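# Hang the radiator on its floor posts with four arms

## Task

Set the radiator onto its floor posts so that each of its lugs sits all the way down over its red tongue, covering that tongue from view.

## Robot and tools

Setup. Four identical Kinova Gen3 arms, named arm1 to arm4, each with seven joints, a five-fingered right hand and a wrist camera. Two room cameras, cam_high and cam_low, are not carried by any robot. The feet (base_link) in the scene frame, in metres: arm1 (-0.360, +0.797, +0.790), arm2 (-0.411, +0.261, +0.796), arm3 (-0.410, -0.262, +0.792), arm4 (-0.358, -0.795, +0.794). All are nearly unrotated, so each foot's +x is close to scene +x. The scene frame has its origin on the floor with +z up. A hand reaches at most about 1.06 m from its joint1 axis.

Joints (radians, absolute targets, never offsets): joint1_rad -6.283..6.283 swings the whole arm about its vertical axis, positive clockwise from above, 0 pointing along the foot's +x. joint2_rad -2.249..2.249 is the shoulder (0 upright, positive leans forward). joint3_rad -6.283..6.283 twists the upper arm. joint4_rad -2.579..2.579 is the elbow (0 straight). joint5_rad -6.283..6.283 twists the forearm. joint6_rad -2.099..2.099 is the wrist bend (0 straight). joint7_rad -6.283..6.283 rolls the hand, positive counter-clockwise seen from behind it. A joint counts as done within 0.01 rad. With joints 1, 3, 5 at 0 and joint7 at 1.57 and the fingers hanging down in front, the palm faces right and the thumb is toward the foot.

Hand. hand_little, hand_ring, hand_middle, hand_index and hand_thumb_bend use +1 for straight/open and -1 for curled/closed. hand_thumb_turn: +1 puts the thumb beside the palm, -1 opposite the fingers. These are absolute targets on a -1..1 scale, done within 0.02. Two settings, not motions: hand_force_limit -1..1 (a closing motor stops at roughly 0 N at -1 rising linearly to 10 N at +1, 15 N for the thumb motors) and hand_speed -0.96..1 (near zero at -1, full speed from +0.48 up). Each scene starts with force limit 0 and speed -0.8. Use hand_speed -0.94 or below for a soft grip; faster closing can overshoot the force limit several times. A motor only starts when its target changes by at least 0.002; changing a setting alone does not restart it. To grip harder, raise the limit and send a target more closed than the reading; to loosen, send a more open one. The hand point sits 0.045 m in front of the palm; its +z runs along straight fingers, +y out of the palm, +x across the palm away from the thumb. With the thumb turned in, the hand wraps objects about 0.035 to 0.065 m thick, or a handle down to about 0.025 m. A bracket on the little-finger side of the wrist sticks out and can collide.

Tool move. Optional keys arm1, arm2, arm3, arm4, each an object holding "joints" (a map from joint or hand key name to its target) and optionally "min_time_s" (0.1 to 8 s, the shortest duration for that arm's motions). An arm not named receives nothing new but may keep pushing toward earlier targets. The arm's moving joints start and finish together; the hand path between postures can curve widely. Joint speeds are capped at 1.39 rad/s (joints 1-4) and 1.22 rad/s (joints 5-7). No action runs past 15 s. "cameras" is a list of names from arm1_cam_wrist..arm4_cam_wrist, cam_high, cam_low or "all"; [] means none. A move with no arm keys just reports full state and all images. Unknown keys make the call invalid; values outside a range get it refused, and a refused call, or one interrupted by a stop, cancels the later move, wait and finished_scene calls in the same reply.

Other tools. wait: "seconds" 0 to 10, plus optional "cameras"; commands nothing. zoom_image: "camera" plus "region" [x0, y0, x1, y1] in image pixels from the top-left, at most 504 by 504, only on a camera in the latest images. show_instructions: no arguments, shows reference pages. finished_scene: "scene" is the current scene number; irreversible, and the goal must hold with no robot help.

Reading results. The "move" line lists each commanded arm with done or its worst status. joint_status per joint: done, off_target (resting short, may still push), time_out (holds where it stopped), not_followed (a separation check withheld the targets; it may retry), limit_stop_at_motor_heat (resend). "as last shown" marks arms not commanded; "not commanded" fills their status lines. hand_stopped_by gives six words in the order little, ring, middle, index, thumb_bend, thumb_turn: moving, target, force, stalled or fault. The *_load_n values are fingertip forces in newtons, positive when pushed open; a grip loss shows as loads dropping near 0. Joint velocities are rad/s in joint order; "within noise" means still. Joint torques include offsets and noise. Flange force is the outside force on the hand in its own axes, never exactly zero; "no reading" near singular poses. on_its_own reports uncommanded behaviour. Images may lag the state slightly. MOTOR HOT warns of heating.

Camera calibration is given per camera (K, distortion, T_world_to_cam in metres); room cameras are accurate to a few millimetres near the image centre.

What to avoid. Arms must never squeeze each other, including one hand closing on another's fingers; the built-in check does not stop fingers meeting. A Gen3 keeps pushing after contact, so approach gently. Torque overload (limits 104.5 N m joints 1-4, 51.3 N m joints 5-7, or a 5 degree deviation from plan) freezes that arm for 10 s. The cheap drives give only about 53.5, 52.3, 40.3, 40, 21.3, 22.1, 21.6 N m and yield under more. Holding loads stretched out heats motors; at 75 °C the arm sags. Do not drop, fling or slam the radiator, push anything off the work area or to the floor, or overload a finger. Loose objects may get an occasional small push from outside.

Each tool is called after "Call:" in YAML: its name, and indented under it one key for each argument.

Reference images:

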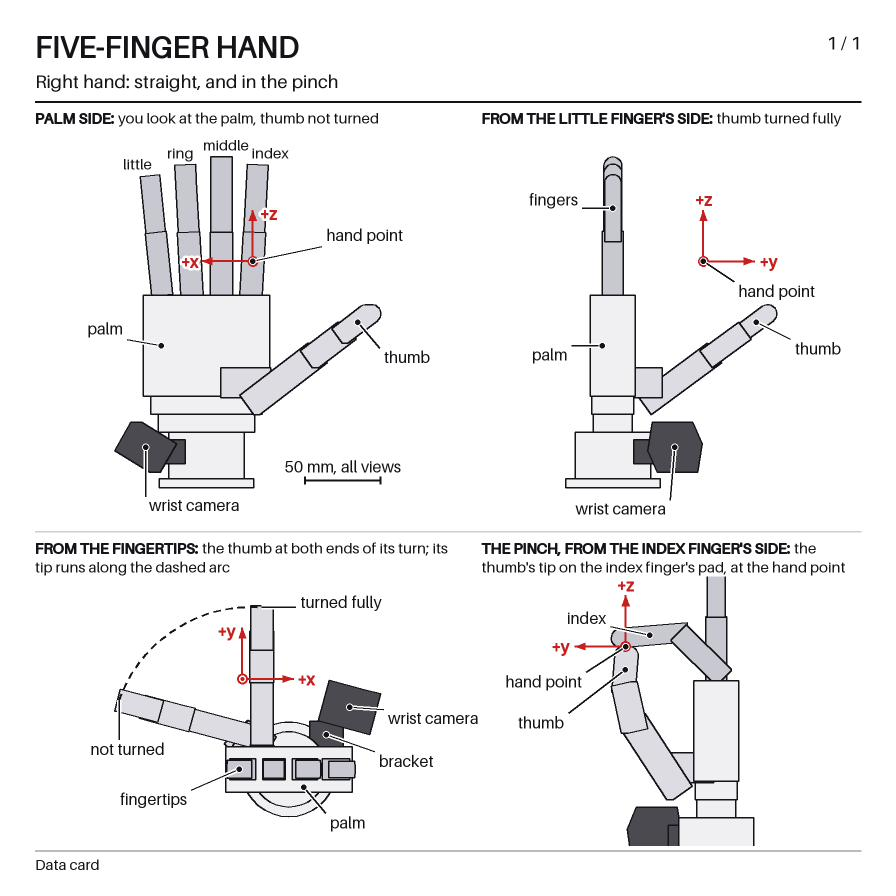

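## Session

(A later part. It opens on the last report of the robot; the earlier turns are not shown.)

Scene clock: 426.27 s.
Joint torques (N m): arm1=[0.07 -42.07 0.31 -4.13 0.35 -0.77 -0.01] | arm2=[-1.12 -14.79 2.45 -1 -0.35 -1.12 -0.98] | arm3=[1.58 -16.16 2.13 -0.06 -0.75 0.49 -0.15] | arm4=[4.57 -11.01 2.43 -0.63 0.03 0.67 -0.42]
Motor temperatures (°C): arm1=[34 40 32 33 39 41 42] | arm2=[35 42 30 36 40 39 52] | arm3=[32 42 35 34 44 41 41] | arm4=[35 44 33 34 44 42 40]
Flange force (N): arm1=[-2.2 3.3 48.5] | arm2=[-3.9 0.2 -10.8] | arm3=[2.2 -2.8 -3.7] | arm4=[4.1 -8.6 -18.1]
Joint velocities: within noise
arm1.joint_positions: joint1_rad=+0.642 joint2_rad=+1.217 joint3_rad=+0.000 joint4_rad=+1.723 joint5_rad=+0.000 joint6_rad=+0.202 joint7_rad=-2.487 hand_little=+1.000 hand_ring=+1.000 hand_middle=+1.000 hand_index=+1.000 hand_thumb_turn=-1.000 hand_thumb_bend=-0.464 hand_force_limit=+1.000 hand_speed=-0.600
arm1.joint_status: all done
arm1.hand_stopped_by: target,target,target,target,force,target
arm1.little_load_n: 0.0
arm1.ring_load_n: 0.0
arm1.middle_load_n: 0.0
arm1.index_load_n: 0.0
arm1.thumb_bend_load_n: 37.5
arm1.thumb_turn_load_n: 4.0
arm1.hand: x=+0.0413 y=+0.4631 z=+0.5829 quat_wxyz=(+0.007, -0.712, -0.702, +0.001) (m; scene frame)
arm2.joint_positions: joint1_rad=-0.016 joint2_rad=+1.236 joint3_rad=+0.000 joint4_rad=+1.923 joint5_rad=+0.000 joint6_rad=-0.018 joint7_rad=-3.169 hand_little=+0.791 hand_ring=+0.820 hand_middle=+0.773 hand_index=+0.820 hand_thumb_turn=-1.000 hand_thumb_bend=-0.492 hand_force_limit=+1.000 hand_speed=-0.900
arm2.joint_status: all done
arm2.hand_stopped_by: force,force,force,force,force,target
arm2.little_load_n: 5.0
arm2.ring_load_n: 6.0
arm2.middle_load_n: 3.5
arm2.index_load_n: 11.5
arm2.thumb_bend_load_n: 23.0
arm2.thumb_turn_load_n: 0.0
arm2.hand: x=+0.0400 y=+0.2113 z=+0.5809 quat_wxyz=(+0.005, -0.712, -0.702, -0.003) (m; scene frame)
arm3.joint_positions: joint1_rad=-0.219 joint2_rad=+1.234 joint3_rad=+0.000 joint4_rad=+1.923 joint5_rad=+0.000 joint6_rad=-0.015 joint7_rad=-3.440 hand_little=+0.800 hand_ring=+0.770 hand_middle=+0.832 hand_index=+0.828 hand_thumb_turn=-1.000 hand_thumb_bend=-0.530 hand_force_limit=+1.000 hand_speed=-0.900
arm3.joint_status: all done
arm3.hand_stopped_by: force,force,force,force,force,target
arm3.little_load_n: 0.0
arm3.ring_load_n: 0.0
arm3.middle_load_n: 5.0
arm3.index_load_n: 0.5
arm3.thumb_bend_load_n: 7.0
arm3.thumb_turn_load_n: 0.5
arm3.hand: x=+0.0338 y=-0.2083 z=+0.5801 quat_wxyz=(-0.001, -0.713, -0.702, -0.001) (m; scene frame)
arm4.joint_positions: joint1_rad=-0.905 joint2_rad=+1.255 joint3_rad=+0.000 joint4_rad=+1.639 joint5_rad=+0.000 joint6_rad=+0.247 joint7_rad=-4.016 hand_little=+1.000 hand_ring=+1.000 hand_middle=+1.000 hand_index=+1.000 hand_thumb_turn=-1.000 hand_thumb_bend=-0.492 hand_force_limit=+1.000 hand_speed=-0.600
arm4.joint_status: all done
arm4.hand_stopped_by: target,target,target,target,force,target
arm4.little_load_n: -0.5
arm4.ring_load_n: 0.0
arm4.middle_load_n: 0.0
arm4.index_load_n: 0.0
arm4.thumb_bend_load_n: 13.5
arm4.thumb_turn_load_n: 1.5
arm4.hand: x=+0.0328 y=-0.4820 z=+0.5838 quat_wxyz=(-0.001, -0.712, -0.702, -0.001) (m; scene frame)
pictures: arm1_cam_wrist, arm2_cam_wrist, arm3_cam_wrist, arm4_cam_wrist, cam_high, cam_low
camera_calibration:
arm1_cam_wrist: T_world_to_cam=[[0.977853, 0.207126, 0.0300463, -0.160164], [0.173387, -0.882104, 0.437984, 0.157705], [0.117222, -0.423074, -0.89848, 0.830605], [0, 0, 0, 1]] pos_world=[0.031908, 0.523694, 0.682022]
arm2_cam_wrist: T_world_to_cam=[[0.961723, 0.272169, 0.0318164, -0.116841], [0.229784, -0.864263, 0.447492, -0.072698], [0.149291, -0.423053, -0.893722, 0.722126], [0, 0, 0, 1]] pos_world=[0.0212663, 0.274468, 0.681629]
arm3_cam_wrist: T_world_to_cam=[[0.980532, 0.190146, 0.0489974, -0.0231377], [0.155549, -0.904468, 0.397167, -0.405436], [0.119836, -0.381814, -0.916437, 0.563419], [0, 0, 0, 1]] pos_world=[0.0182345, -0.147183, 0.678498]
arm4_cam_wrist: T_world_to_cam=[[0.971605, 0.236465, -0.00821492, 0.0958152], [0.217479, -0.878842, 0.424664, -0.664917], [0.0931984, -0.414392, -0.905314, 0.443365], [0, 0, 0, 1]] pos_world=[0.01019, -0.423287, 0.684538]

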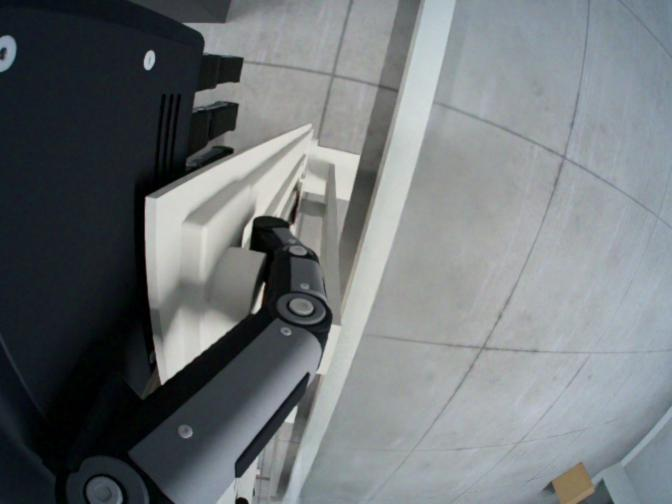

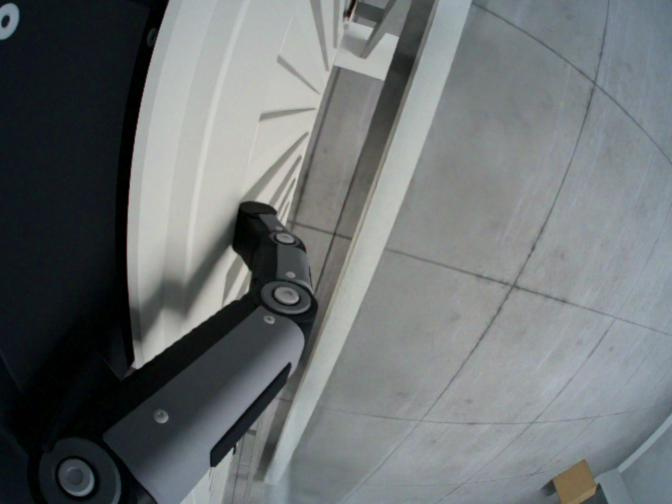

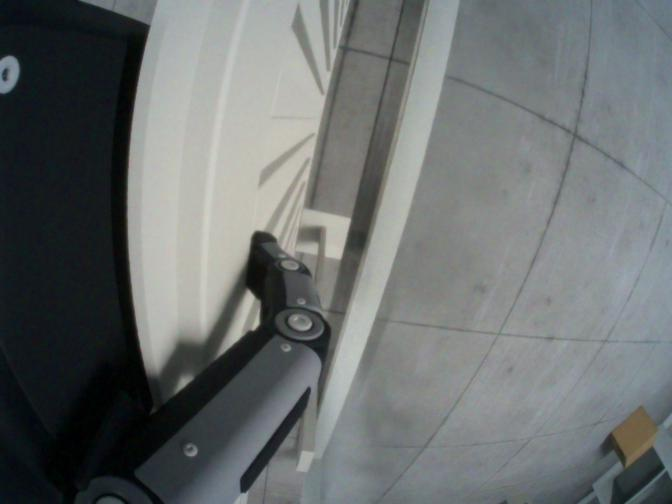

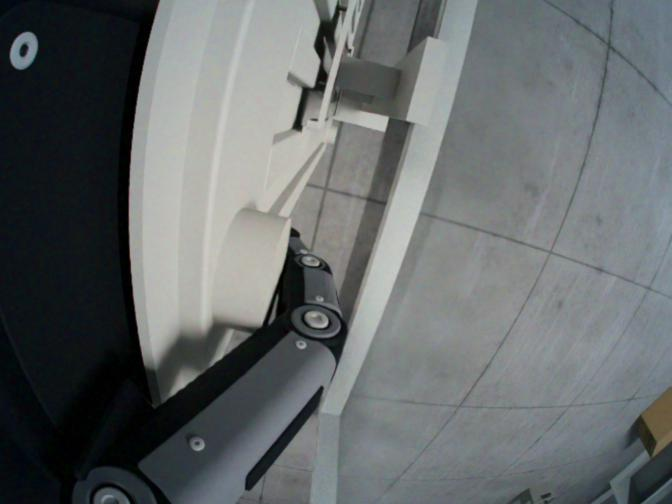

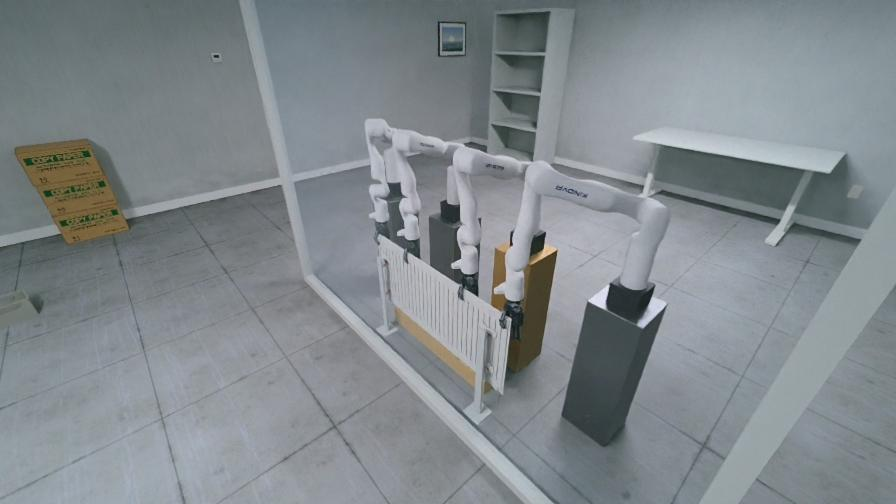

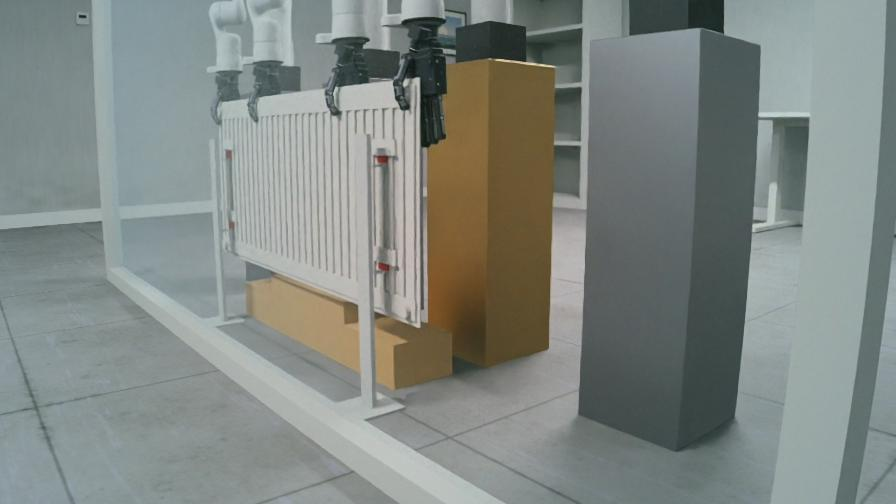

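Call:
move:
  arm1: {"joints":{"joint1_rad":0.6419,"joint2_rad":1.1703,"joint4_rad":1.7459,"joint6_rad":0.2254,"joint7_rad":-2.4872},"min_time_s":2}
  arm2: {"joints":{"joint1_rad":-0.0155,"joint2_rad":1.1852,"joint4_rad":1.9502,"joint6_rad":0.0062,"joint7_rad":-3.1686},"min_time_s":2}
  arm3: {"joints":{"joint1_rad":-0.2191,"joint2_rad":1.1826,"joint4_rad":1.9501,"joint6_rad":0.0089,"joint7_rad":-3.4402},"min_time_s":2}
  arm4: {"joints":{"joint1_rad":-0.9045,"joint2_rad":1.2095,"joint4_rad":1.6636,"joint6_rad":0.2685,"joint7_rad":-4.0156},"min_time_s":2}

Call:
move:
  arm1: {"joints":{"joint7_rad":-2.4909},"min_time_s":1.5}
  arm2: {"joints":{"joint1_rad":-0.0156,"joint2_rad":1.1851,"joint4_rad":1.9531,"joint6_rad":0.0034,"joint7_rad":-3.1724},"min_time_s":1.5}
  arm3: {"joints":{"joint1_rad":-0.2207,"joint2_rad":1.1826,"joint4_rad":1.9573,"joint6_rad":0.0017,"joint7_rad":-3.4455},"min_time_s":1.5}
  arm4: {"joints":{"joint1_rad":-0.9097,"joint2_rad":1.2081,"joint4_rad":1.6719,"joint6_rad":0.2616,"joint7_rad":-4.0245},"min_time_s":1.5}

Call:
move:
  arm1: {"joints":{"joint2_rad":1.2174,"joint4_rad":1.7226,"joint6_rad":0.2016},"min_time_s":3}
  arm2: {"joints":{"joint2_rad":1.2362,"joint4_rad":1.9262,"joint6_rad":-0.0207},"min_time_s":3}
  arm3: {"joints":{"joint2_rad":1.2337,"joint4_rad":1.9305,"joint6_rad":-0.0226},"min_time_s":3}
  arm4: {"joints":{"joint2_rad":1.2542,"joint4_rad":1.6469,"joint6_rad":0.2404},"min_time_s":3}
  cameras: ["arm4_cam_wrist","cam_low"]

Call:
zoom_image:
  camera: "cam_low"
  region: [360, 120, 410, 170]

Call:
zoom_image:
  camera: "cam_low"
  region: [205, 130, 245, 170]

Scene clock: 431.43 s.
Joint torques (N m): arm1=[-0.15 -35.35 -0.05 -7.11 0.17 -2.31 -0.19] | arm2=[-1.92 -26.69 2.65 -1.38 -0.12 -1.25 -0.78] | arm3=[0.3 -31.54 1.31 -1.46 -0.7 -0.73 -0.19] | arm4=[1.52 -31.71 0.58 -5.44 0.26 -0.19 -0.07]
Motor temperatures (°C): arm1=[34 40 32 33 39 41 42] | arm2=[35 42 30 36 40 39 52] | arm3=[32 42 35 34 44 41 41] | arm4=[35 44 33 34 44 42 40]
Flange force (N): arm1=[2.0 -2.9 28.2] | arm2=[-5.5 0.0 19.5] | arm3=[-0.8 -1.6 33.0] | arm4=[-0.6 -5.3 23.3]
move: arm1 done; arm2 done; arm3 done; arm4 done
Joint velocities: within noise
arm1.joint_positions: joint1_rad=+0.642 joint2_rad=+1.170 joint3_rad=+0.000 joint4_rad=+1.746 joint5_rad=+0.000 joint6_rad=+0.225 joint7_rad=-2.487 hand_little=+1.000 hand_ring=+1.000 hand_middle=+1.000 hand_index=+1.000 hand_thumb_turn=-1.000 hand_thumb_bend=-0.464 hand_force_limit=+1.000 hand_speed=-0.600
arm1.joint_status: all done
arm1.hand_stopped_by: target,target,target,target,force,target
arm1.little_load_n: 0.0
arm1.ring_load_n: 0.0
arm1.middle_load_n: 0.0
arm1.index_load_n: 0.0
arm1.thumb_bend_load_n: 38.0
arm1.thumb_turn_load_n: 2.0
arm1.hand: x=+0.0415 y=+0.4629 z=+0.6029 quat_wxyz=(+0.007, -0.713, -0.702, +0.001) (m; scene frame)
arm2.joint_positions: joint1_rad=-0.016 joint2_rad=+1.185 joint3_rad=+0.000 joint4_rad=+1.950 joint5_rad=+0.000 joint6_rad=+0.006 joint7_rad=-3.169 hand_little=+0.791 hand_ring=+0.820 hand_middle=+0.773 hand_index=+0.820 hand_thumb_turn=-1.000 hand_thumb_bend=-0.492 hand_force_limit=+1.000 hand_speed=-0.900
arm2.joint_status: all done
arm2.hand_stopped_by: force,force,force,force,force,target
arm2.little_load_n: 4.0
arm2.ring_load_n: 6.0
arm2.middle_load_n: 3.5
arm2.index_load_n: 11.0
arm2.thumb_bend_load_n: 23.0
arm2.thumb_turn_load_n: 1.5
arm2.hand: x=+0.0400 y=+0.2111 z=+0.6009 quat_wxyz=(+0.005, -0.712, -0.702, -0.003) (m; scene frame)
arm3.joint_positions: joint1_rad=-0.219 joint2_rad=+1.183 joint3_rad=+0.000 joint4_rad=+1.950 joint5_rad=+0.000 joint6_rad=+0.009 joint7_rad=-3.440 hand_little=+0.800 hand_ring=+0.770 hand_middle=+0.832 hand_index=+0.829 hand_thumb_turn=-1.000 hand_thumb_bend=-0.528 hand_force_limit=+1.000 hand_speed=-0.900
arm3.joint_status: all done
arm3.hand_stopped_by: force,force,force,force,force,target
arm3.little_load_n: 3.5
arm3.ring_load_n: 0.0
arm3.middle_load_n: 11.5
arm3.index_load_n: 8.5
arm3.thumb_bend_load_n: 29.0
arm3.thumb_turn_load_n: 3.0
arm3.hand: x=+0.0338 y=-0.2083 z=+0.6002 quat_wxyz=(-0.001, -0.713, -0.702, -0.001) (m; scene frame)
arm4.joint_positions: joint1_rad=-0.905 joint2_rad=+1.210 joint3_rad=+0.000 joint4_rad=+1.664 joint5_rad=+0.000 joint6_rad=+0.268 joint7_rad=-4.016 hand_little=+1.000 hand_ring=+1.000 hand_middle=+1.000 hand_index=+1.000 hand_thumb_turn=-1.000 hand_thumb_bend=-0.492 hand_force_limit=+1.000 hand_speed=-0.600
arm4.joint_status: all done
arm4.hand_stopped_by: target,target,target,target,force,target
arm4.little_load_n: 0.0
arm4.ring_load_n: 0.0
arm4.middle_load_n: 0.0
arm4.index_load_n: 0.0
arm4.thumb_bend_load_n: 15.5
arm4.thumb_turn_load_n: 4.0
arm4.hand: x=+0.0327 y=-0.4820 z=+0.6038 quat_wxyz=(-0.001, -0.712, -0.702, -0.001) (m; scene frame)
pictures: none

Scene clock: 433.23 s.
Joint torques (N m): arm1=[-0.09 -33.79 -0.1 -4.68 0.14 -1.21 -0.21] | arm2=[-2.92 -25.81 1.32 -1.38 -0.05 -1.19 -0.71] | arm3=[1.62 -30.63 3.31 -1.48 -0.77 -0.77 -0.26] | arm4=[2.19 -31.15 1.25 -3.58 0.28 0.68 -0.16]
Motor temperatures (°C): arm1=[34 41 32 33 39 41 42] | arm2=[35 42 30 36 40 39 52] | arm3=[32 42 35 34 44 41 41] | arm4=[35 45 33 34 44 42 40]
Flange force (N): arm1=[-0.8 0.5 28.6] | arm2=[-7.9 -0.3 17.3] | arm3=[2.2 -2.9 30.8] | arm4=[2.8 -3.9 25.4]
move: arm1 done; arm2 done; arm3 done; arm4 done
Joint velocities: within noise
arm1.joint_positions: joint1_rad=+0.642 joint2_rad=+1.170 joint3_rad=+0.000 joint4_rad=+1.746 joint5_rad=+0.000 joint6_rad=+0.225 joint7_rad=-2.491 hand_little=+1.000 hand_ring=+1.000 hand_middle=+1.000 hand_index=+1.000 hand_thumb_turn=-1.000 hand_thumb_bend=-0.464 hand_force_limit=+1.000 hand_speed=-0.600
arm1.joint_status: all done
arm1.hand_stopped_by: target,target,target,target,force,target
arm1.little_load_n: 0.0
arm1.ring_load_n: 0.0
arm1.middle_load_n: 0.0
arm1.index_load_n: 0.0
arm1.thumb_bend_load_n: 38.5
arm1.thumb_turn_load_n: 2.0
arm1.hand: x=+0.0415 y=+0.4627 z=+0.6029 quat_wxyz=(+0.007, -0.714, -0.700, +0.001) (m; scene frame)
arm2.joint_positions: joint1_rad=-0.016 joint2_rad=+1.185 joint3_rad=+0.000 joint4_rad=+1.953 joint5_rad=+0.000 joint6_rad=+0.003 joint7_rad=-3.172 hand_little=+0.791 hand_ring=+0.820 hand_middle=+0.773 hand_index=+0.820 hand_thumb_turn=-1.000 hand_thumb_bend=-0.492 hand_force_limit=+1.000 hand_speed=-0.900
arm2.joint_status: all done
arm2.hand_stopped_by: force,force,force,force,force,target
arm2.little_load_n: 3.5
arm2.ring_load_n: 5.5
arm2.middle_load_n: 2.5
arm2.index_load_n: 10.0
arm2.thumb_bend_load_n: 22.5
arm2.thumb_turn_load_n: 1.0
arm2.hand: x=+0.0391 y=+0.2109 z=+0.6009 quat_wxyz=(+0.005, -0.714, -0.700, -0.003) (m; scene frame)
arm3.joint_positions: joint1_rad=-0.221 joint2_rad=+1.183 joint3_rad=+0.000 joint4_rad=+1.957 joint5_rad=+0.000 joint6_rad=+0.002 joint7_rad=-3.445 hand_little=+0.800 hand_ring=+0.770 hand_middle=+0.832 hand_index=+0.829 hand_thumb_turn=-1.000 hand_thumb_bend=-0.528 hand_force_limit=+1.000 hand_speed=-0.900
arm3.joint_status: all done
arm3.hand_stopped_by: force,force,force,force,force,target
arm3.little_load_n: 4.0
arm3.ring_load_n: 0.0
arm3.middle_load_n: 11.5
arm3.index_load_n: 8.5
arm3.thumb_bend_load_n: 28.0
arm3.thumb_turn_load_n: 3.0
arm3.hand: x=+0.0314 y=-0.2085 z=+0.6002 quat_wxyz=(-0.001, -0.714, -0.700, -0.001) (m; scene frame)
arm4.joint_positions: joint1_rad=-0.910 joint2_rad=+1.208 joint3_rad=+0.000 joint4_rad=+1.672 joint5_rad=+0.000 joint6_rad=+0.262 joint7_rad=-4.024 hand_little=+1.000 hand_ring=+1.000 hand_middle=+1.000 hand_index=+1.000 hand_thumb_turn=-1.000 hand_thumb_bend=-0.492 hand_force_limit=+1.000 hand_speed=-0.600
arm4.joint_status: all done
arm4.hand_stopped_by: target,target,target,target,force,target
arm4.little_load_n: 0.0
arm4.ring_load_n: 0.0
arm4.middle_load_n: 0.0
arm4.index_load_n: 0.0
arm4.thumb_bend_load_n: 16.0
arm4.thumb_turn_load_n: 3.5
arm4.hand: x=+0.0293 y=-0.4823 z=+0.6038 quat_wxyz=(-0.001, -0.714, -0.700, -0.001) (m; scene frame)
pictures: none

Scene clock: 436.53 s.
Joint torques (N m): arm1=[0.07 -42.62 0.33 -6.55 0.34 -1.84 -0.03] | arm2=[-1.13 -14.84 2.58 0.3 -0.31 -0.43 -0.92] | arm3=[1.63 -15.94 2.19 -0.09 -0.71 0.48 -0.17] | arm4=[4.04 -11.54 1.89 -0.67 0.02 0.69 -0.36]
Motor temperatures (°C): arm1=[34 41 32 33 39 41 42] | arm2=[35 42 30 36 40 39 52] | arm3=[32 42 35 34 44 41 41] | arm4=[35 44 33 34 44 42 40]
Flange force (N): arm1=[1.1 -0.5 45.6] | arm2=[-3.9 2.0 -8.1] | arm3=[2.3 -3.1 -4.2] | arm4=[3.5 -7.9 -16.9]
move: arm1 done; arm2 done; arm3 done; arm4 done
Joint velocities: within noise
arm1.joint_positions: joint1_rad=+0.642 joint2_rad=+1.217 joint3_rad=+0.000 joint4_rad=+1.723 joint5_rad=+0.000 joint6_rad=+0.202 joint7_rad=-2.491 hand_little=+1.000 hand_ring=+1.000 hand_middle=+1.000 hand_index=+1.000 hand_thumb_turn=-1.000 hand_thumb_bend=-0.464 hand_force_limit=+1.000 hand_speed=-0.600
arm1.joint_status: all done
arm1.hand_stopped_by: target,target,target,target,force,target
arm1.little_load_n: 0.0
arm1.ring_load_n: 0.0
arm1.middle_load_n: 0.0
arm1.index_load_n: 0.0
arm1.thumb_bend_load_n: 38.0
arm1.thumb_turn_load_n: 4.0
arm1.hand: x=+0.0412 y=+0.4629 z=+0.5829 quat_wxyz=(+0.007, -0.714, -0.700, +0.001) (m; scene frame)
arm2.joint_positions: joint1_rad=-0.016 joint2_rad=+1.236 joint3_rad=+0.000 joint4_rad=+1.926 joint5_rad=+0.000 joint6_rad=-0.021 joint7_rad=-3.172 hand_little=+0.791 hand_ring=+0.820 hand_middle=+0.773 hand_index=+0.820 hand_thumb_turn=-1.000 hand_thumb_bend=-0.492 hand_force_limit=+1.000 hand_speed=-0.900
arm2.joint_status: all done
arm2.hand_stopped_by: force,force,force,force,force,target
arm2.little_load_n: 3.0
arm2.ring_load_n: 5.5
arm2.middle_load_n: 3.5
arm2.index_load_n: 11.5
arm2.thumb_bend_load_n: 23.0
arm2.thumb_turn_load_n: 0.0
arm2.hand: x=+0.0389 y=+0.2112 z=+0.5808 quat_wxyz=(+0.005, -0.714, -0.700, -0.003) (m; scene frame)
arm3.joint_positions: joint1_rad=-0.221 joint2_rad=+1.234 joint3_rad=+0.000 joint4_rad=+1.931 joint5_rad=+0.000 joint6_rad=-0.023 joint7_rad=-3.445 hand_little=+0.800 hand_ring=+0.770 hand_middle=+0.832 hand_index=+0.828 hand_thumb_turn=-1.000 hand_thumb_bend=-0.530 hand_force_limit=+1.000 hand_speed=-0.900
arm3.joint_status: all done
arm3.hand_stopped_by: force,force,force,force,force,target
arm3.little_load_n: 0.0
arm3.ring_load_n: 0.0
arm3.middle_load_n: 4.5
arm3.index_load_n: 1.0
arm3.thumb_bend_load_n: 7.5
arm3.thumb_turn_load_n: 0.5
arm3.hand: x=+0.0314 y=-0.2085 z=+0.5802 quat_wxyz=(-0.001, -0.714, -0.700, -0.001) (m; scene frame)
arm4.joint_positions: joint1_rad=-0.910 joint2_rad=+1.254 joint3_rad=+0.000 joint4_rad=+1.647 joint5_rad=+0.000 joint6_rad=+0.240 joint7_rad=-4.024 hand_little=+1.000 hand_ring=+1.000 hand_middle=+1.000 hand_index=+1.000 hand_thumb_turn=-1.000 hand_thumb_bend=-0.492 hand_force_limit=+1.000 hand_speed=-0.600
arm4.joint_status: all done
arm4.hand_stopped_by: target,target,target,target,force,target
arm4.little_load_n: 0.0
arm4.ring_load_n: 0.0
arm4.middle_load_n: 0.0
arm4.index_load_n: 0.0
arm4.thumb_bend_load_n: 13.0
arm4.thumb_turn_load_n: 1.5
arm4.hand: x=+0.0294 y=-0.4822 z=+0.5838 quat_wxyz=(-0.001, -0.714, -0.700, -0.001) (m; scene frame)
pictures: arm4_cam_wrist, cam_low
camera_calibration:
arm4_cam_wrist: T_world_to_cam=[[0.972479, 0.232845, -0.00820816, 0.0973295], [0.214201, -0.879639, 0.42468, -0.664721], [0.0916645, -0.41475, -0.905306, 0.443436], [0, 0, 0, 1]] pos_world=[0.00708555, -0.423463, 0.684538]

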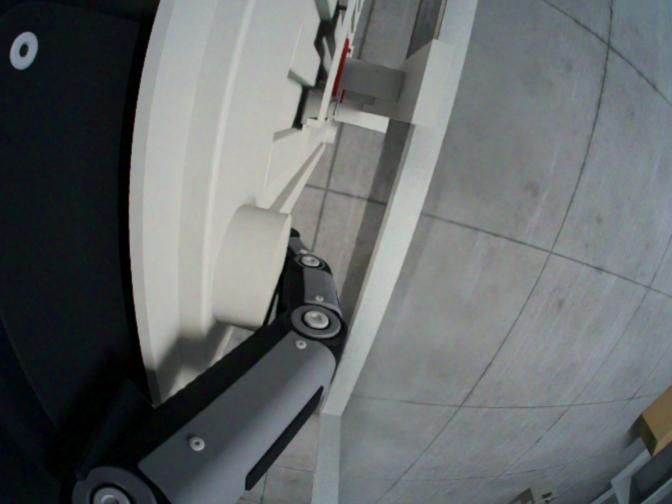

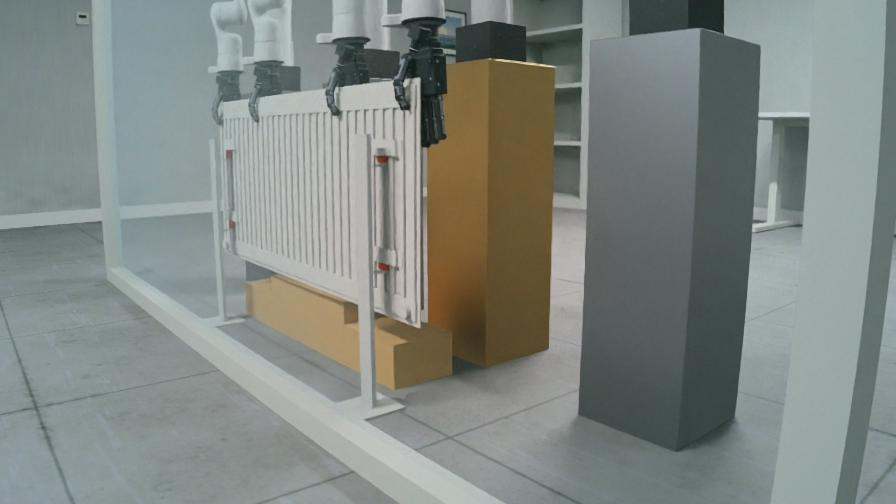

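Scaled by 10.080 from the camera's 896x504 image, which has a finer 1280x720 frame.

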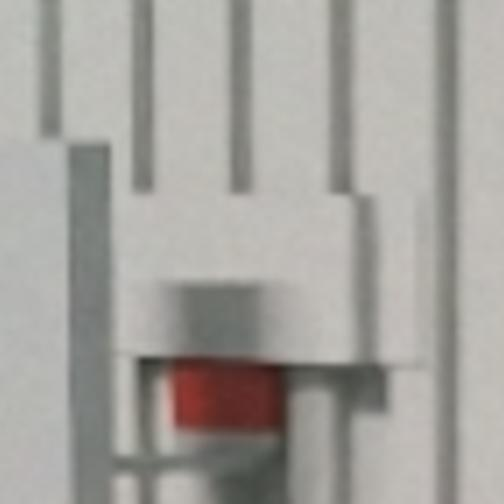

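Scaled by 12.600 from the camera's 896x504 image, which has a finer 1280x720 frame.

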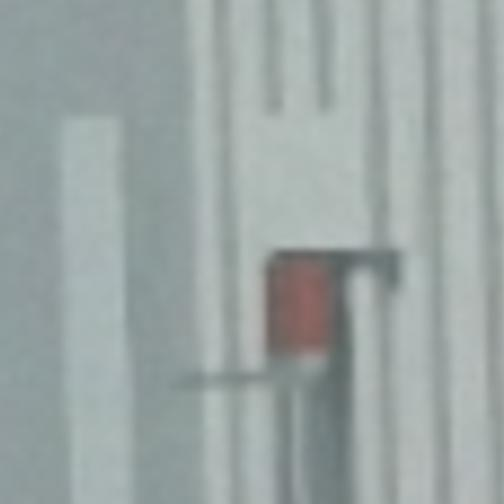

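Call:
move:
  arm1: {"joints":{"joint2_rad":1.1703,"joint4_rad":1.7459,"joint6_rad":0.2254},"min_time_s":2}
  arm2: {"joints":{"joint2_rad":1.1851,"joint4_rad":1.9531,"joint6_rad":0.0034},"min_time_s":2}
  arm3: {"joints":{"joint2_rad":1.1826,"joint4_rad":1.9573,"joint6_rad":0.0017},"min_time_s":2}
  arm4: {"joints":{"joint2_rad":1.2081,"joint4_rad":1.6719,"joint6_rad":0.2616},"min_time_s":2}

Call:
move:
  arm1: {"joints":{"joint1_rad":0.6394,"joint2_rad":1.1711,"joint4_rad":1.7412,"joint6_rad":0.2294,"joint7_rad":-2.4866},"min_time_s":2}
  arm2: {"joints":{"joint1_rad":-0.0155,"joint2_rad":1.1852,"joint4_rad":1.9419,"joint6_rad":0.0144,"joint7_rad":-3.1654},"min_time_s":2}
  arm3: {"joints":{"joint1_rad":-0.2163,"joint2_rad":1.1827,"joint4_rad":1.9379,"joint6_rad":0.0209,"joint7_rad":-3.4343},"min_time_s":2}
  arm4: {"joints":{"joint1_rad":-0.8969,"joint2_rad":1.2116,"joint4_rad":1.6515,"joint6_rad":0.2785,"joint7_rad":-4.0049},"min_time_s":2}
  cameras: ["arm4_cam_wrist","cam_low"]

Call:
zoom_image:
  camera: "arm4_cam_wrist"
  region: [310, 0, 370, 110]

Call:
move:
  arm1: {"joints":{"joint2_rad":1.2181,"joint4_rad":1.7178,"joint6_rad":0.2057},"min_time_s":3}
  arm2: {"joints":{"joint2_rad":1.2360,"joint4_rad":1.9151,"joint6_rad":-0.0095},"min_time_s":3}
  arm3: {"joints":{"joint2_rad":1.2334,"joint4_rad":1.9113,"joint6_rad":-0.0032},"min_time_s":3}
  arm4: {"joints":{"joint2_rad":1.2575,"joint4_rad":1.6266,"joint6_rad":0.2575},"min_time_s":3}
  cameras: ["arm1_cam_wrist","arm4_cam_wrist","cam_low","cam_high"]

Call:
zoom_image:
  camera: "cam_low"
  region: [360, 120, 410, 170]

Call:
zoom_image:
  camera: "cam_low"
  region: [205, 130, 245, 170]

Call:
zoom_image:
  camera: "arm4_cam_wrist"
  region: [310, 0, 370, 110]

Scene clock: 442.20 s.
Joint torques (N m): arm1=[-0.46 -35.69 -0.49 -7.91 0.14 -2.68 -0.19] | arm2=[-1.96 -27.03 2.67 -1.37 -0.1 -1.31 -0.74] | arm3=[-0.03 -32.03 0.96 -1.45 -0.68 -0.84 -0.14] | arm4=[1.52 -31.02 0.67 -5.21 0.4 -0.21 0.05]
Motor temperatures (°C): arm1=[34 41 32 33 39 41 42] | arm2=[35 42 30 36 40 39 52] | arm3=[32 42 35 34 44 41 41] | arm4=[35 44 33 34 44 42 40]
Flange force (N): arm1=[2.5 -4.5 27.7] | arm2=[-5.6 0.1 20.3] | arm3=[-1.6 -1.4 34.3] | arm4=[-0.3 -5.3 22.1]
move: arm1 done; arm2 done; arm3 done; arm4 done
Joint velocities: within noise
arm1.joint_positions: joint1_rad=+0.642 joint2_rad=+1.170 joint3_rad=+0.000 joint4_rad=+1.746 joint5_rad=+0.000 joint6_rad=+0.225 joint7_rad=-2.491 hand_little=+1.000 hand_ring=+1.000 hand_middle=+1.000 hand_index=+1.000 hand_thumb_turn=-1.000 hand_thumb_bend=-0.464 hand_force_limit=+1.000 hand_speed=-0.600
arm1.joint_status: all done
arm1.hand_stopped_by: target,target,target,target,force,target
arm1.little_load_n: 0.0
arm1.ring_load_n: 0.0
arm1.middle_load_n: 0.0
arm1.index_load_n: 0.0
arm1.thumb_bend_load_n: 38.5
arm1.thumb_turn_load_n: 1.5
arm1.hand: x=+0.0414 y=+0.4627 z=+0.6029 quat_wxyz=(+0.007, -0.714, -0.700, +0.001) (m; scene frame)
arm2.joint_positions: joint1_rad=-0.016 joint2_rad=+1.185 joint3_rad=+0.000 joint4_rad=+1.953 joint5_rad=+0.000 joint6_rad=+0.003 joint7_rad=-3.172 hand_little=+0.791 hand_ring=+0.820 hand_middle=+0.773 hand_index=+0.820 hand_thumb_turn=-1.000 hand_thumb_bend=-0.492 hand_force_limit=+1.000 hand_speed=-0.900
arm2.joint_status: all done
arm2.hand_stopped_by: force,force,force,force,force,target
arm2.little_load_n: 3.0
arm2.ring_load_n: 6.0
arm2.middle_load_n: 4.0
arm2.index_load_n: 12.5
arm2.thumb_bend_load_n: 23.0
arm2.thumb_turn_load_n: 1.5
arm2.hand: x=+0.0390 y=+0.2109 z=+0.6009 quat_wxyz=(+0.005, -0.714, -0.700, -0.003) (m; scene frame)
arm3.joint_positions: joint1_rad=-0.221 joint2_rad=+1.183 joint3_rad=+0.000 joint4_rad=+1.957 joint5_rad=+0.000 joint6_rad=+0.002 joint7_rad=-3.445 hand_little=+0.800 hand_ring=+0.770 hand_middle=+0.832 hand_index=+0.829 hand_thumb_turn=-1.000 hand_thumb_bend=-0.527 hand_force_limit=+1.000 hand_speed=-0.900
arm3.joint_status: all done
arm3.hand_stopped_by: force,force,force,force,force,target
arm3.little_load_n: 3.0
arm3.ring_load_n: 0.0
arm3.middle_load_n: 12.0
arm3.index_load_n: 9.5
arm3.thumb_bend_load_n: 30.5
arm3.thumb_turn_load_n: 3.5
arm3.hand: x=+0.0314 y=-0.2085 z=+0.6002 quat_wxyz=(-0.001, -0.714, -0.700, -0.001) (m; scene frame)
arm4.joint_positions: joint1_rad=-0.910 joint2_rad=+1.208 joint3_rad=+0.000 joint4_rad=+1.672 joint5_rad=+0.000 joint6_rad=+0.262 joint7_rad=-4.024 hand_little=+1.000 hand_ring=+1.000 hand_middle=+1.000 hand_index=+1.000 hand_thumb_turn=-1.000 hand_thumb_bend=-0.492 hand_force_limit=+1.000 hand_speed=-0.600
arm4.joint_status: all done
arm4.hand_stopped_by: target,target,target,target,force,target
arm4.little_load_n: 0.0
arm4.ring_load_n: 0.0
arm4.middle_load_n: 0.0
arm4.index_load_n: 0.0
arm4.thumb_bend_load_n: 15.0
arm4.thumb_turn_load_n: 4.0
arm4.hand: x=+0.0293 y=-0.4823 z=+0.6038 quat_wxyz=(-0.001, -0.714, -0.700, -0.001) (m; scene frame)
pictures: none

Scene clock: 444.50 s.
Joint torques (N m): arm1=[-0.45 -35.83 -0.65 -10.64 -0.18 -3.97 -0.49] | arm2=[-2.92 -27.26 0.87 -2.66 -0.25 -2.13 -0.88] | arm3=[0 -31.38 0.82 -0.11 -0.84 -0.04 -0.28] | arm4=[3.71 -31.33 3.12 -5.45 0.46 -0.21 -0.24]
Motor temperatures (°C): arm1=[34 41 32 33 39 41 42] | arm2=[35 42 30 36 40 39 52] | arm3=[32 42 35 34 44 41 41] | arm4=[35 44 33 34 44 42 40]
Flange force (N): arm1=[5.6 -9.1 23.3] | arm2=[-8.3 -0.9 18.0] | arm3=[-1.1 1.5 34.9] | arm4=[2.3 -8.3 22.2]
move: arm1 done; arm2 done; arm3 done; arm4 done
Joint velocities: within noise
arm1.joint_positions: joint1_rad=+0.639 joint2_rad=+1.171 joint3_rad=+0.000 joint4_rad=+1.741 joint5_rad=+0.000 joint6_rad=+0.229 joint7_rad=-2.487 hand_little=+1.000 hand_ring=+1.000 hand_middle=+1.000 hand_index=+1.000 hand_thumb_turn=-1.000 hand_thumb_bend=-0.464 hand_force_limit=+1.000 hand_speed=-0.600
arm1.joint_status: all done
arm1.hand_stopped_by: target,target,target,target,force,target
arm1.little_load_n: 0.0
arm1.ring_load_n: 0.0
arm1.middle_load_n: 0.5
arm1.index_load_n: 0.0
arm1.thumb_bend_load_n: 38.0
arm1.thumb_turn_load_n: 1.0
arm1.hand: x=+0.0435 y=+0.4632 z=+0.6029 quat_wxyz=(+0.007, -0.711, -0.703, +0.001) (m; scene frame)
arm2.joint_positions: joint1_rad=-0.016 joint2_rad=+1.185 joint3_rad=+0.000 joint4_rad=+1.942 joint5_rad=+0.000 joint6_rad=+0.014 joint7_rad=-3.165 hand_little=+0.791 hand_ring=+0.820 hand_middle=+0.773 hand_index=+0.821 hand_thumb_turn=-1.000 hand_thumb_bend=-0.492 hand_force_limit=+1.000 hand_speed=-0.900
arm2.joint_status: all done
arm2.hand_stopped_by: force,force,force,force,force,target
arm2.little_load_n: 5.5
arm2.ring_load_n: 7.5
arm2.middle_load_n: 6.0
arm2.index_load_n: 14.0
arm2.thumb_bend_load_n: 24.0
arm2.thumb_turn_load_n: 1.5
arm2.hand: x=+0.0428 y=+0.2113 z=+0.6009 quat_wxyz=(+0.005, -0.711, -0.703, -0.003) (m; scene frame)
arm3.joint_positions: joint1_rad=-0.216 joint2_rad=+1.183 joint3_rad=+0.000 joint4_rad=+1.938 joint5_rad=+0.000 joint6_rad=+0.021 joint7_rad=-3.434 hand_little=+0.800 hand_ring=+0.770 hand_middle=+0.832 hand_index=+0.829 hand_thumb_turn=-1.000 hand_thumb_bend=-0.526 hand_force_limit=+1.000 hand_speed=-0.900
arm3.joint_status: all done
arm3.hand_stopped_by: force,force,force,force,force,target
arm3.little_load_n: 4.0
arm3.ring_load_n: 0.0
arm3.middle_load_n: 12.5
arm3.index_load_n: 8.5
arm3.thumb_bend_load_n: 37.5
arm3.thumb_turn_load_n: 4.0
arm3.hand: x=+0.0378 y=-0.2081 z=+0.6002 quat_wxyz=(-0.001, -0.712, -0.703, -0.001) (m; scene frame)
arm4.joint_positions: joint1_rad=-0.897 joint2_rad=+1.212 joint3_rad=+0.000 joint4_rad=+1.651 joint5_rad=+0.000 joint6_rad=+0.278 joint7_rad=-4.005 hand_little=+1.000 hand_ring=+1.000 hand_middle=+1.000 hand_index=+1.000 hand_thumb_turn=-1.000 hand_thumb_bend=-0.492 hand_force_limit=+1.000 hand_speed=-0.600
arm4.joint_status: all done
arm4.hand_stopped_by: target,target,target,target,force,target
arm4.little_load_n: 0.0
arm4.ring_load_n: 0.0
arm4.middle_load_n: 0.0
arm4.index_load_n: 0.0
arm4.thumb_bend_load_n: 13.5
arm4.thumb_turn_load_n: 3.5
arm4.hand: x=+0.0376 y=-0.4818 z=+0.6038 quat_wxyz=(-0.001, -0.711, -0.703, -0.001) (m; scene frame)
pictures: arm4_cam_wrist, cam_low
camera_calibration:
arm4_cam_wrist: T_world_to_cam=[[0.970886, 0.239398, -0.00824963, 0.0926671], [0.220145, -0.878168, 0.424685, -0.674132], [0.0944244, -0.414137, -0.905304, 0.461149], [0, 0, 0, 1]] pos_world=[0.0148937, -0.423206, 0.704538]

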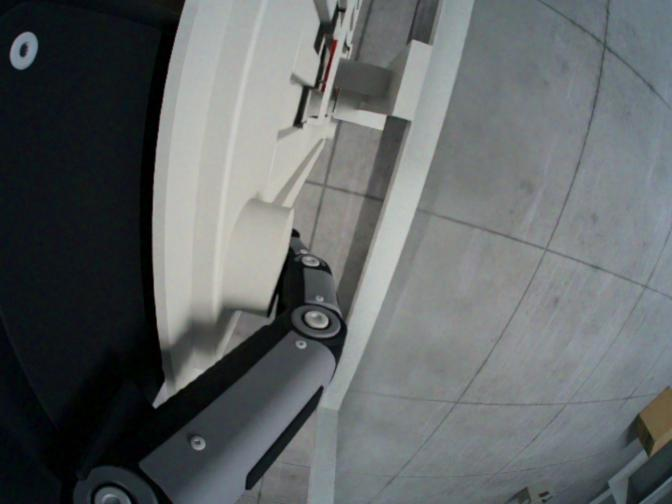

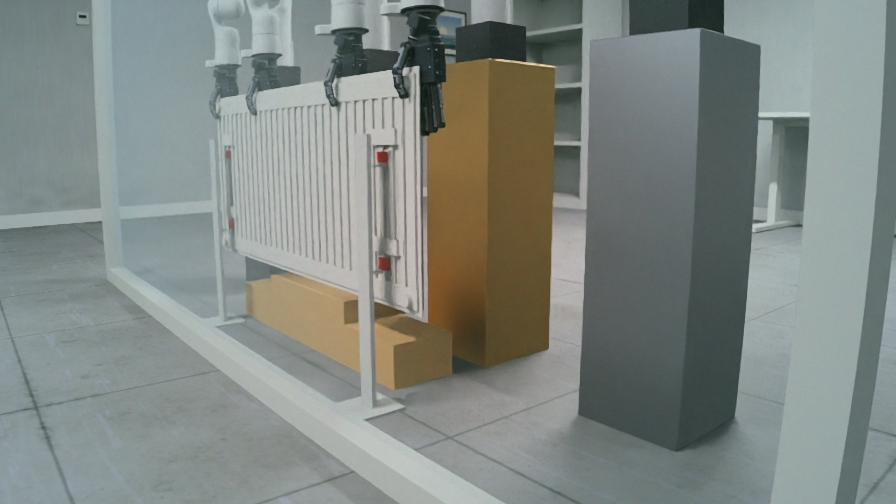

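Scaled by 4.582 from the camera's 672x504 image, which has a finer 960x720 frame.

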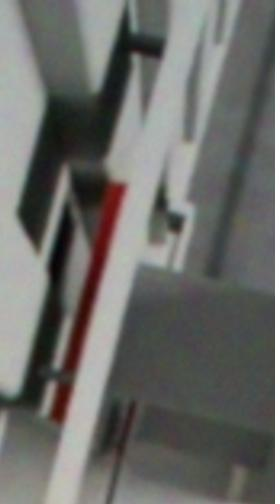

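Scene clock: 447.80 s.
Joint torques (N m): arm1=[-0.47 -35.65 -0.64 -7.01 -0.19 -2.42 -0.51] | arm2=[-2.88 -26.28 0.75 -2.38 -0.24 -2.04 -0.89] | arm3=[0.02 -31.12 0.75 -0.12 -0.81 -0.14 -0.28] | arm4=[3.63 -31.2 2.95 -3.93 0.39 0.52 -0.23]
Motor temperatures (°C): arm1=[34 41 32 33 39 41 42] | arm2=[35 42 30 36 40 39 52] | arm3=[32 42 35 34 44 41 41] | arm4=[35 44 33 34 44 42 40]
Flange force (N): arm1=[1.2 -4.1 27.8] | arm2=[-8.1 -1.3 15.2] | arm3=[-1.3 0.3 33.2] | arm4=[3.7 -6.8 23.8]
move: arm1 done; arm2 done; arm3 done; arm4 done
Joint velocities: within noise
arm1.joint_positions: joint1_rad=+0.639 joint2_rad=+1.218 joint3_rad=+0.000 joint4_rad=+1.718 joint5_rad=+0.000 joint6_rad=+0.206 joint7_rad=-2.487 hand_little=+1.000 hand_ring=+1.000 hand_middle=+1.000 hand_index=+1.000 hand_thumb_turn=-1.000 hand_thumb_bend=-0.464 hand_force_limit=+1.000 hand_speed=-0.600
arm1.joint_status: all done
arm1.hand_stopped_by: target,target,target,target,force,target
arm1.little_load_n: 0.0
arm1.ring_load_n: 0.0
arm1.middle_load_n: 0.0
arm1.index_load_n: 0.0
arm1.thumb_bend_load_n: 39.5
arm1.thumb_turn_load_n: 1.0
arm1.hand: x=+0.0432 y=+0.4633 z=+0.5829 quat_wxyz=(+0.007, -0.711, -0.703, +0.001) (m; scene frame)
arm2.joint_positions: joint1_rad=-0.016 joint2_rad=+1.236 joint3_rad=+0.000 joint4_rad=+1.915 joint5_rad=+0.000 joint6_rad=-0.009 joint7_rad=-3.165 hand_little=+0.791 hand_ring=+0.820 hand_middle=+0.773 hand_index=+0.821 hand_thumb_turn=-1.000 hand_thumb_bend=-0.492 hand_force_limit=+1.000 hand_speed=-0.900
arm2.joint_status: all done
arm2.hand_stopped_by: force,force,force,force,force,target
arm2.little_load_n: 6.5
arm2.ring_load_n: 7.0
arm2.middle_load_n: 4.0
arm2.index_load_n: 11.5
arm2.thumb_bend_load_n: 22.5
arm2.thumb_turn_load_n: 1.0
arm2.hand: x=+0.0427 y=+0.2116 z=+0.5809 quat_wxyz=(+0.005, -0.711, -0.703, -0.003) (m; scene frame)
arm3.joint_positions: joint1_rad=-0.216 joint2_rad=+1.233 joint3_rad=+0.000 joint4_rad=+1.911 joint5_rad=+0.000 joint6_rad=-0.003 joint7_rad=-3.434 hand_little=+0.800 hand_ring=+0.770 hand_middle=+0.832 hand_index=+0.829 hand_thumb_turn=-1.000 hand_thumb_bend=-0.526 hand_force_limit=+1.000 hand_speed=-0.900
arm3.joint_status: all done
arm3.hand_stopped_by: force,force,force,force,force,target
arm3.little_load_n: 4.0
arm3.ring_load_n: -0.5
arm3.middle_load_n: 11.0
arm3.index_load_n: 6.0
arm3.thumb_bend_load_n: 31.5
arm3.thumb_turn_load_n: 3.5
arm3.hand: x=+0.0379 y=-0.2081 z=+0.5802 quat_wxyz=(-0.001, -0.712, -0.703, -0.001) (m; scene frame)
arm4.joint_positions: joint1_rad=-0.897 joint2_rad=+1.257 joint3_rad=+0.000 joint4_rad=+1.627 joint5_rad=+0.000 joint6_rad=+0.257 joint7_rad=-4.005 hand_little=+1.000 hand_ring=+1.000 hand_middle=+1.000 hand_index=+1.000 hand_thumb_turn=-1.000 hand_thumb_bend=-0.492 hand_force_limit=+1.000 hand_speed=-0.600
arm4.joint_status: all done
arm4.hand_stopped_by: target,target,target,target,force,target
arm4.little_load_n: 0.0
arm4.ring_load_n: 0.0
arm4.middle_load_n: 0.0
arm4.index_load_n: 0.0
arm4.thumb_bend_load_n: 16.5
arm4.thumb_turn_load_n: 3.0
arm4.hand: x=+0.0377 y=-0.4818 z=+0.5838 quat_wxyz=(-0.001, -0.711, -0.703, -0.001) (m; scene frame)
pictures: arm1_cam_wrist, arm4_cam_wrist, cam_high, cam_low
camera_calibration:
arm1_cam_wrist: T_world_to_cam=[[0.97721, 0.210134, 0.0300803, -0.163539], [0.17609, -0.881584, 0.437953, 0.157238], [0.118547, -0.422675, -0.898495, 0.83024], [0, 0, 0, 1]] pos_world=[0.0337016, 0.523906, 0.682023]
arm4_cam_wrist: T_world_to_cam=[[0.970886, 0.239398, -0.00824963, 0.092405], [0.220145, -0.878168, 0.424685, -0.66566], [0.0944244, -0.414137, -0.905304, 0.443034], [0, 0, 0, 1]] pos_world=[0.0149937, -0.423206, 0.684538]

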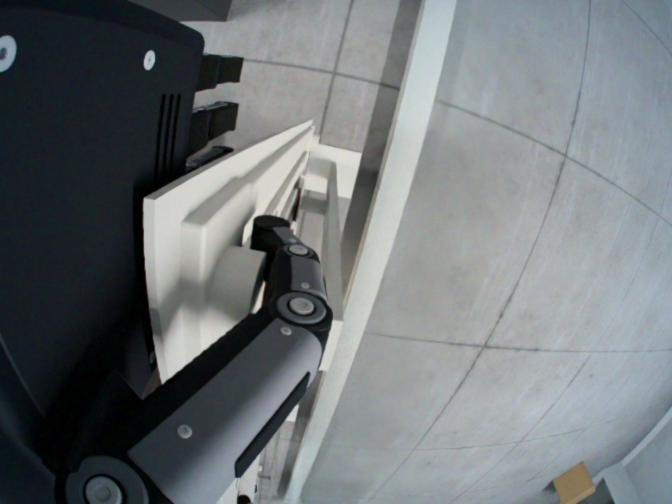

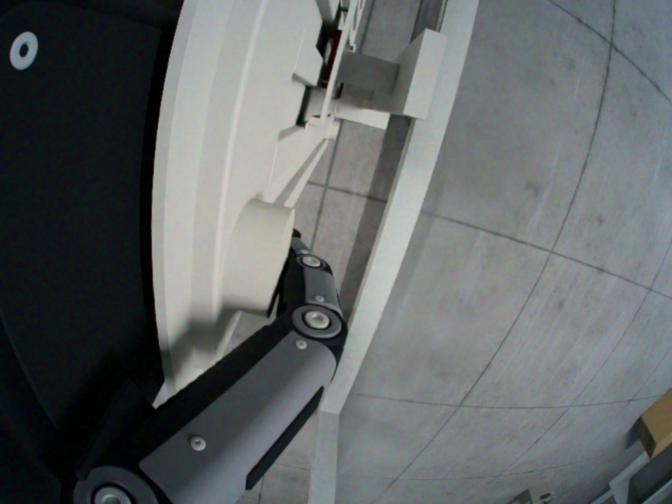

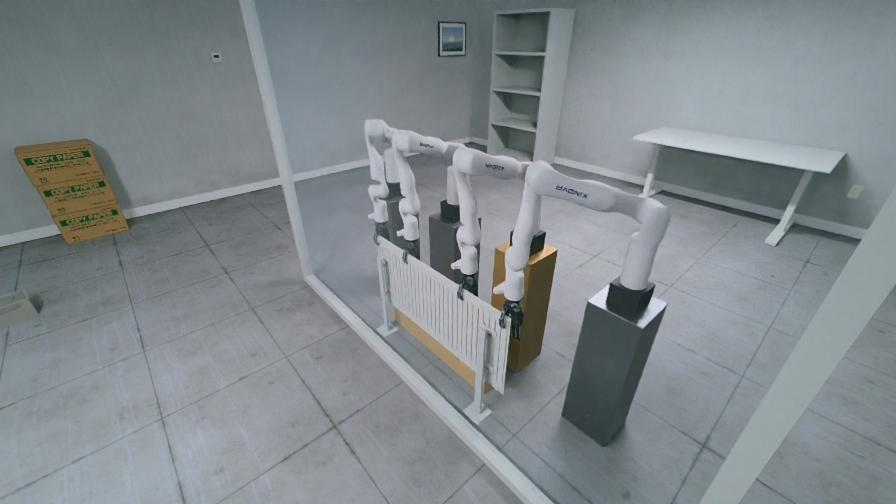

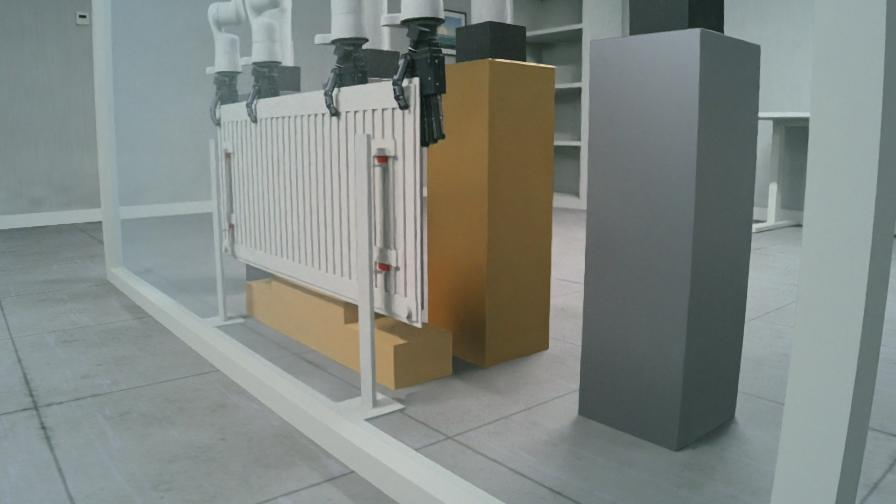

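Scaled by 10.080 from the camera's 896x504 image, which has a finer 1280x720 frame.

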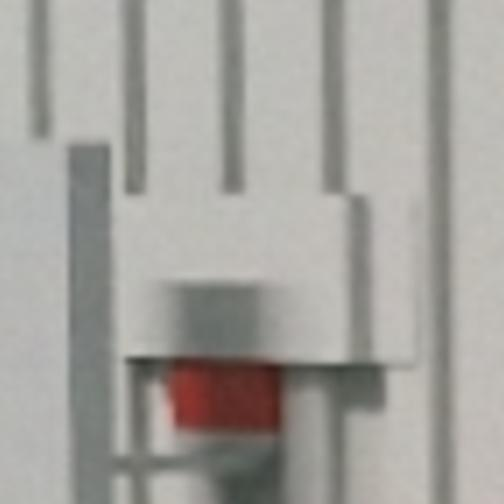

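Scaled by 12.600 from the camera's 896x504 image, which has a finer 1280x720 frame.

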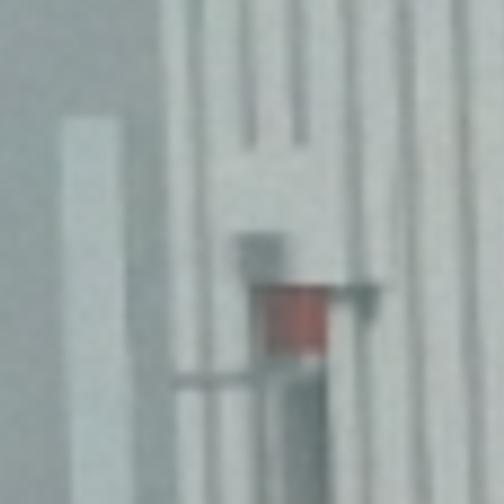

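Scaled by 4.582 from the camera's 672x504 image, which has a finer 960x720 frame.

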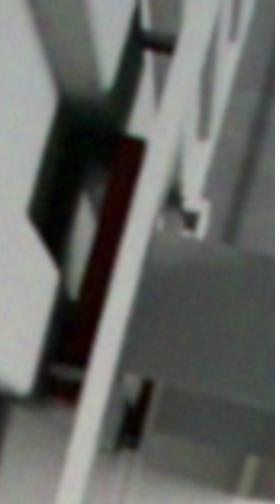

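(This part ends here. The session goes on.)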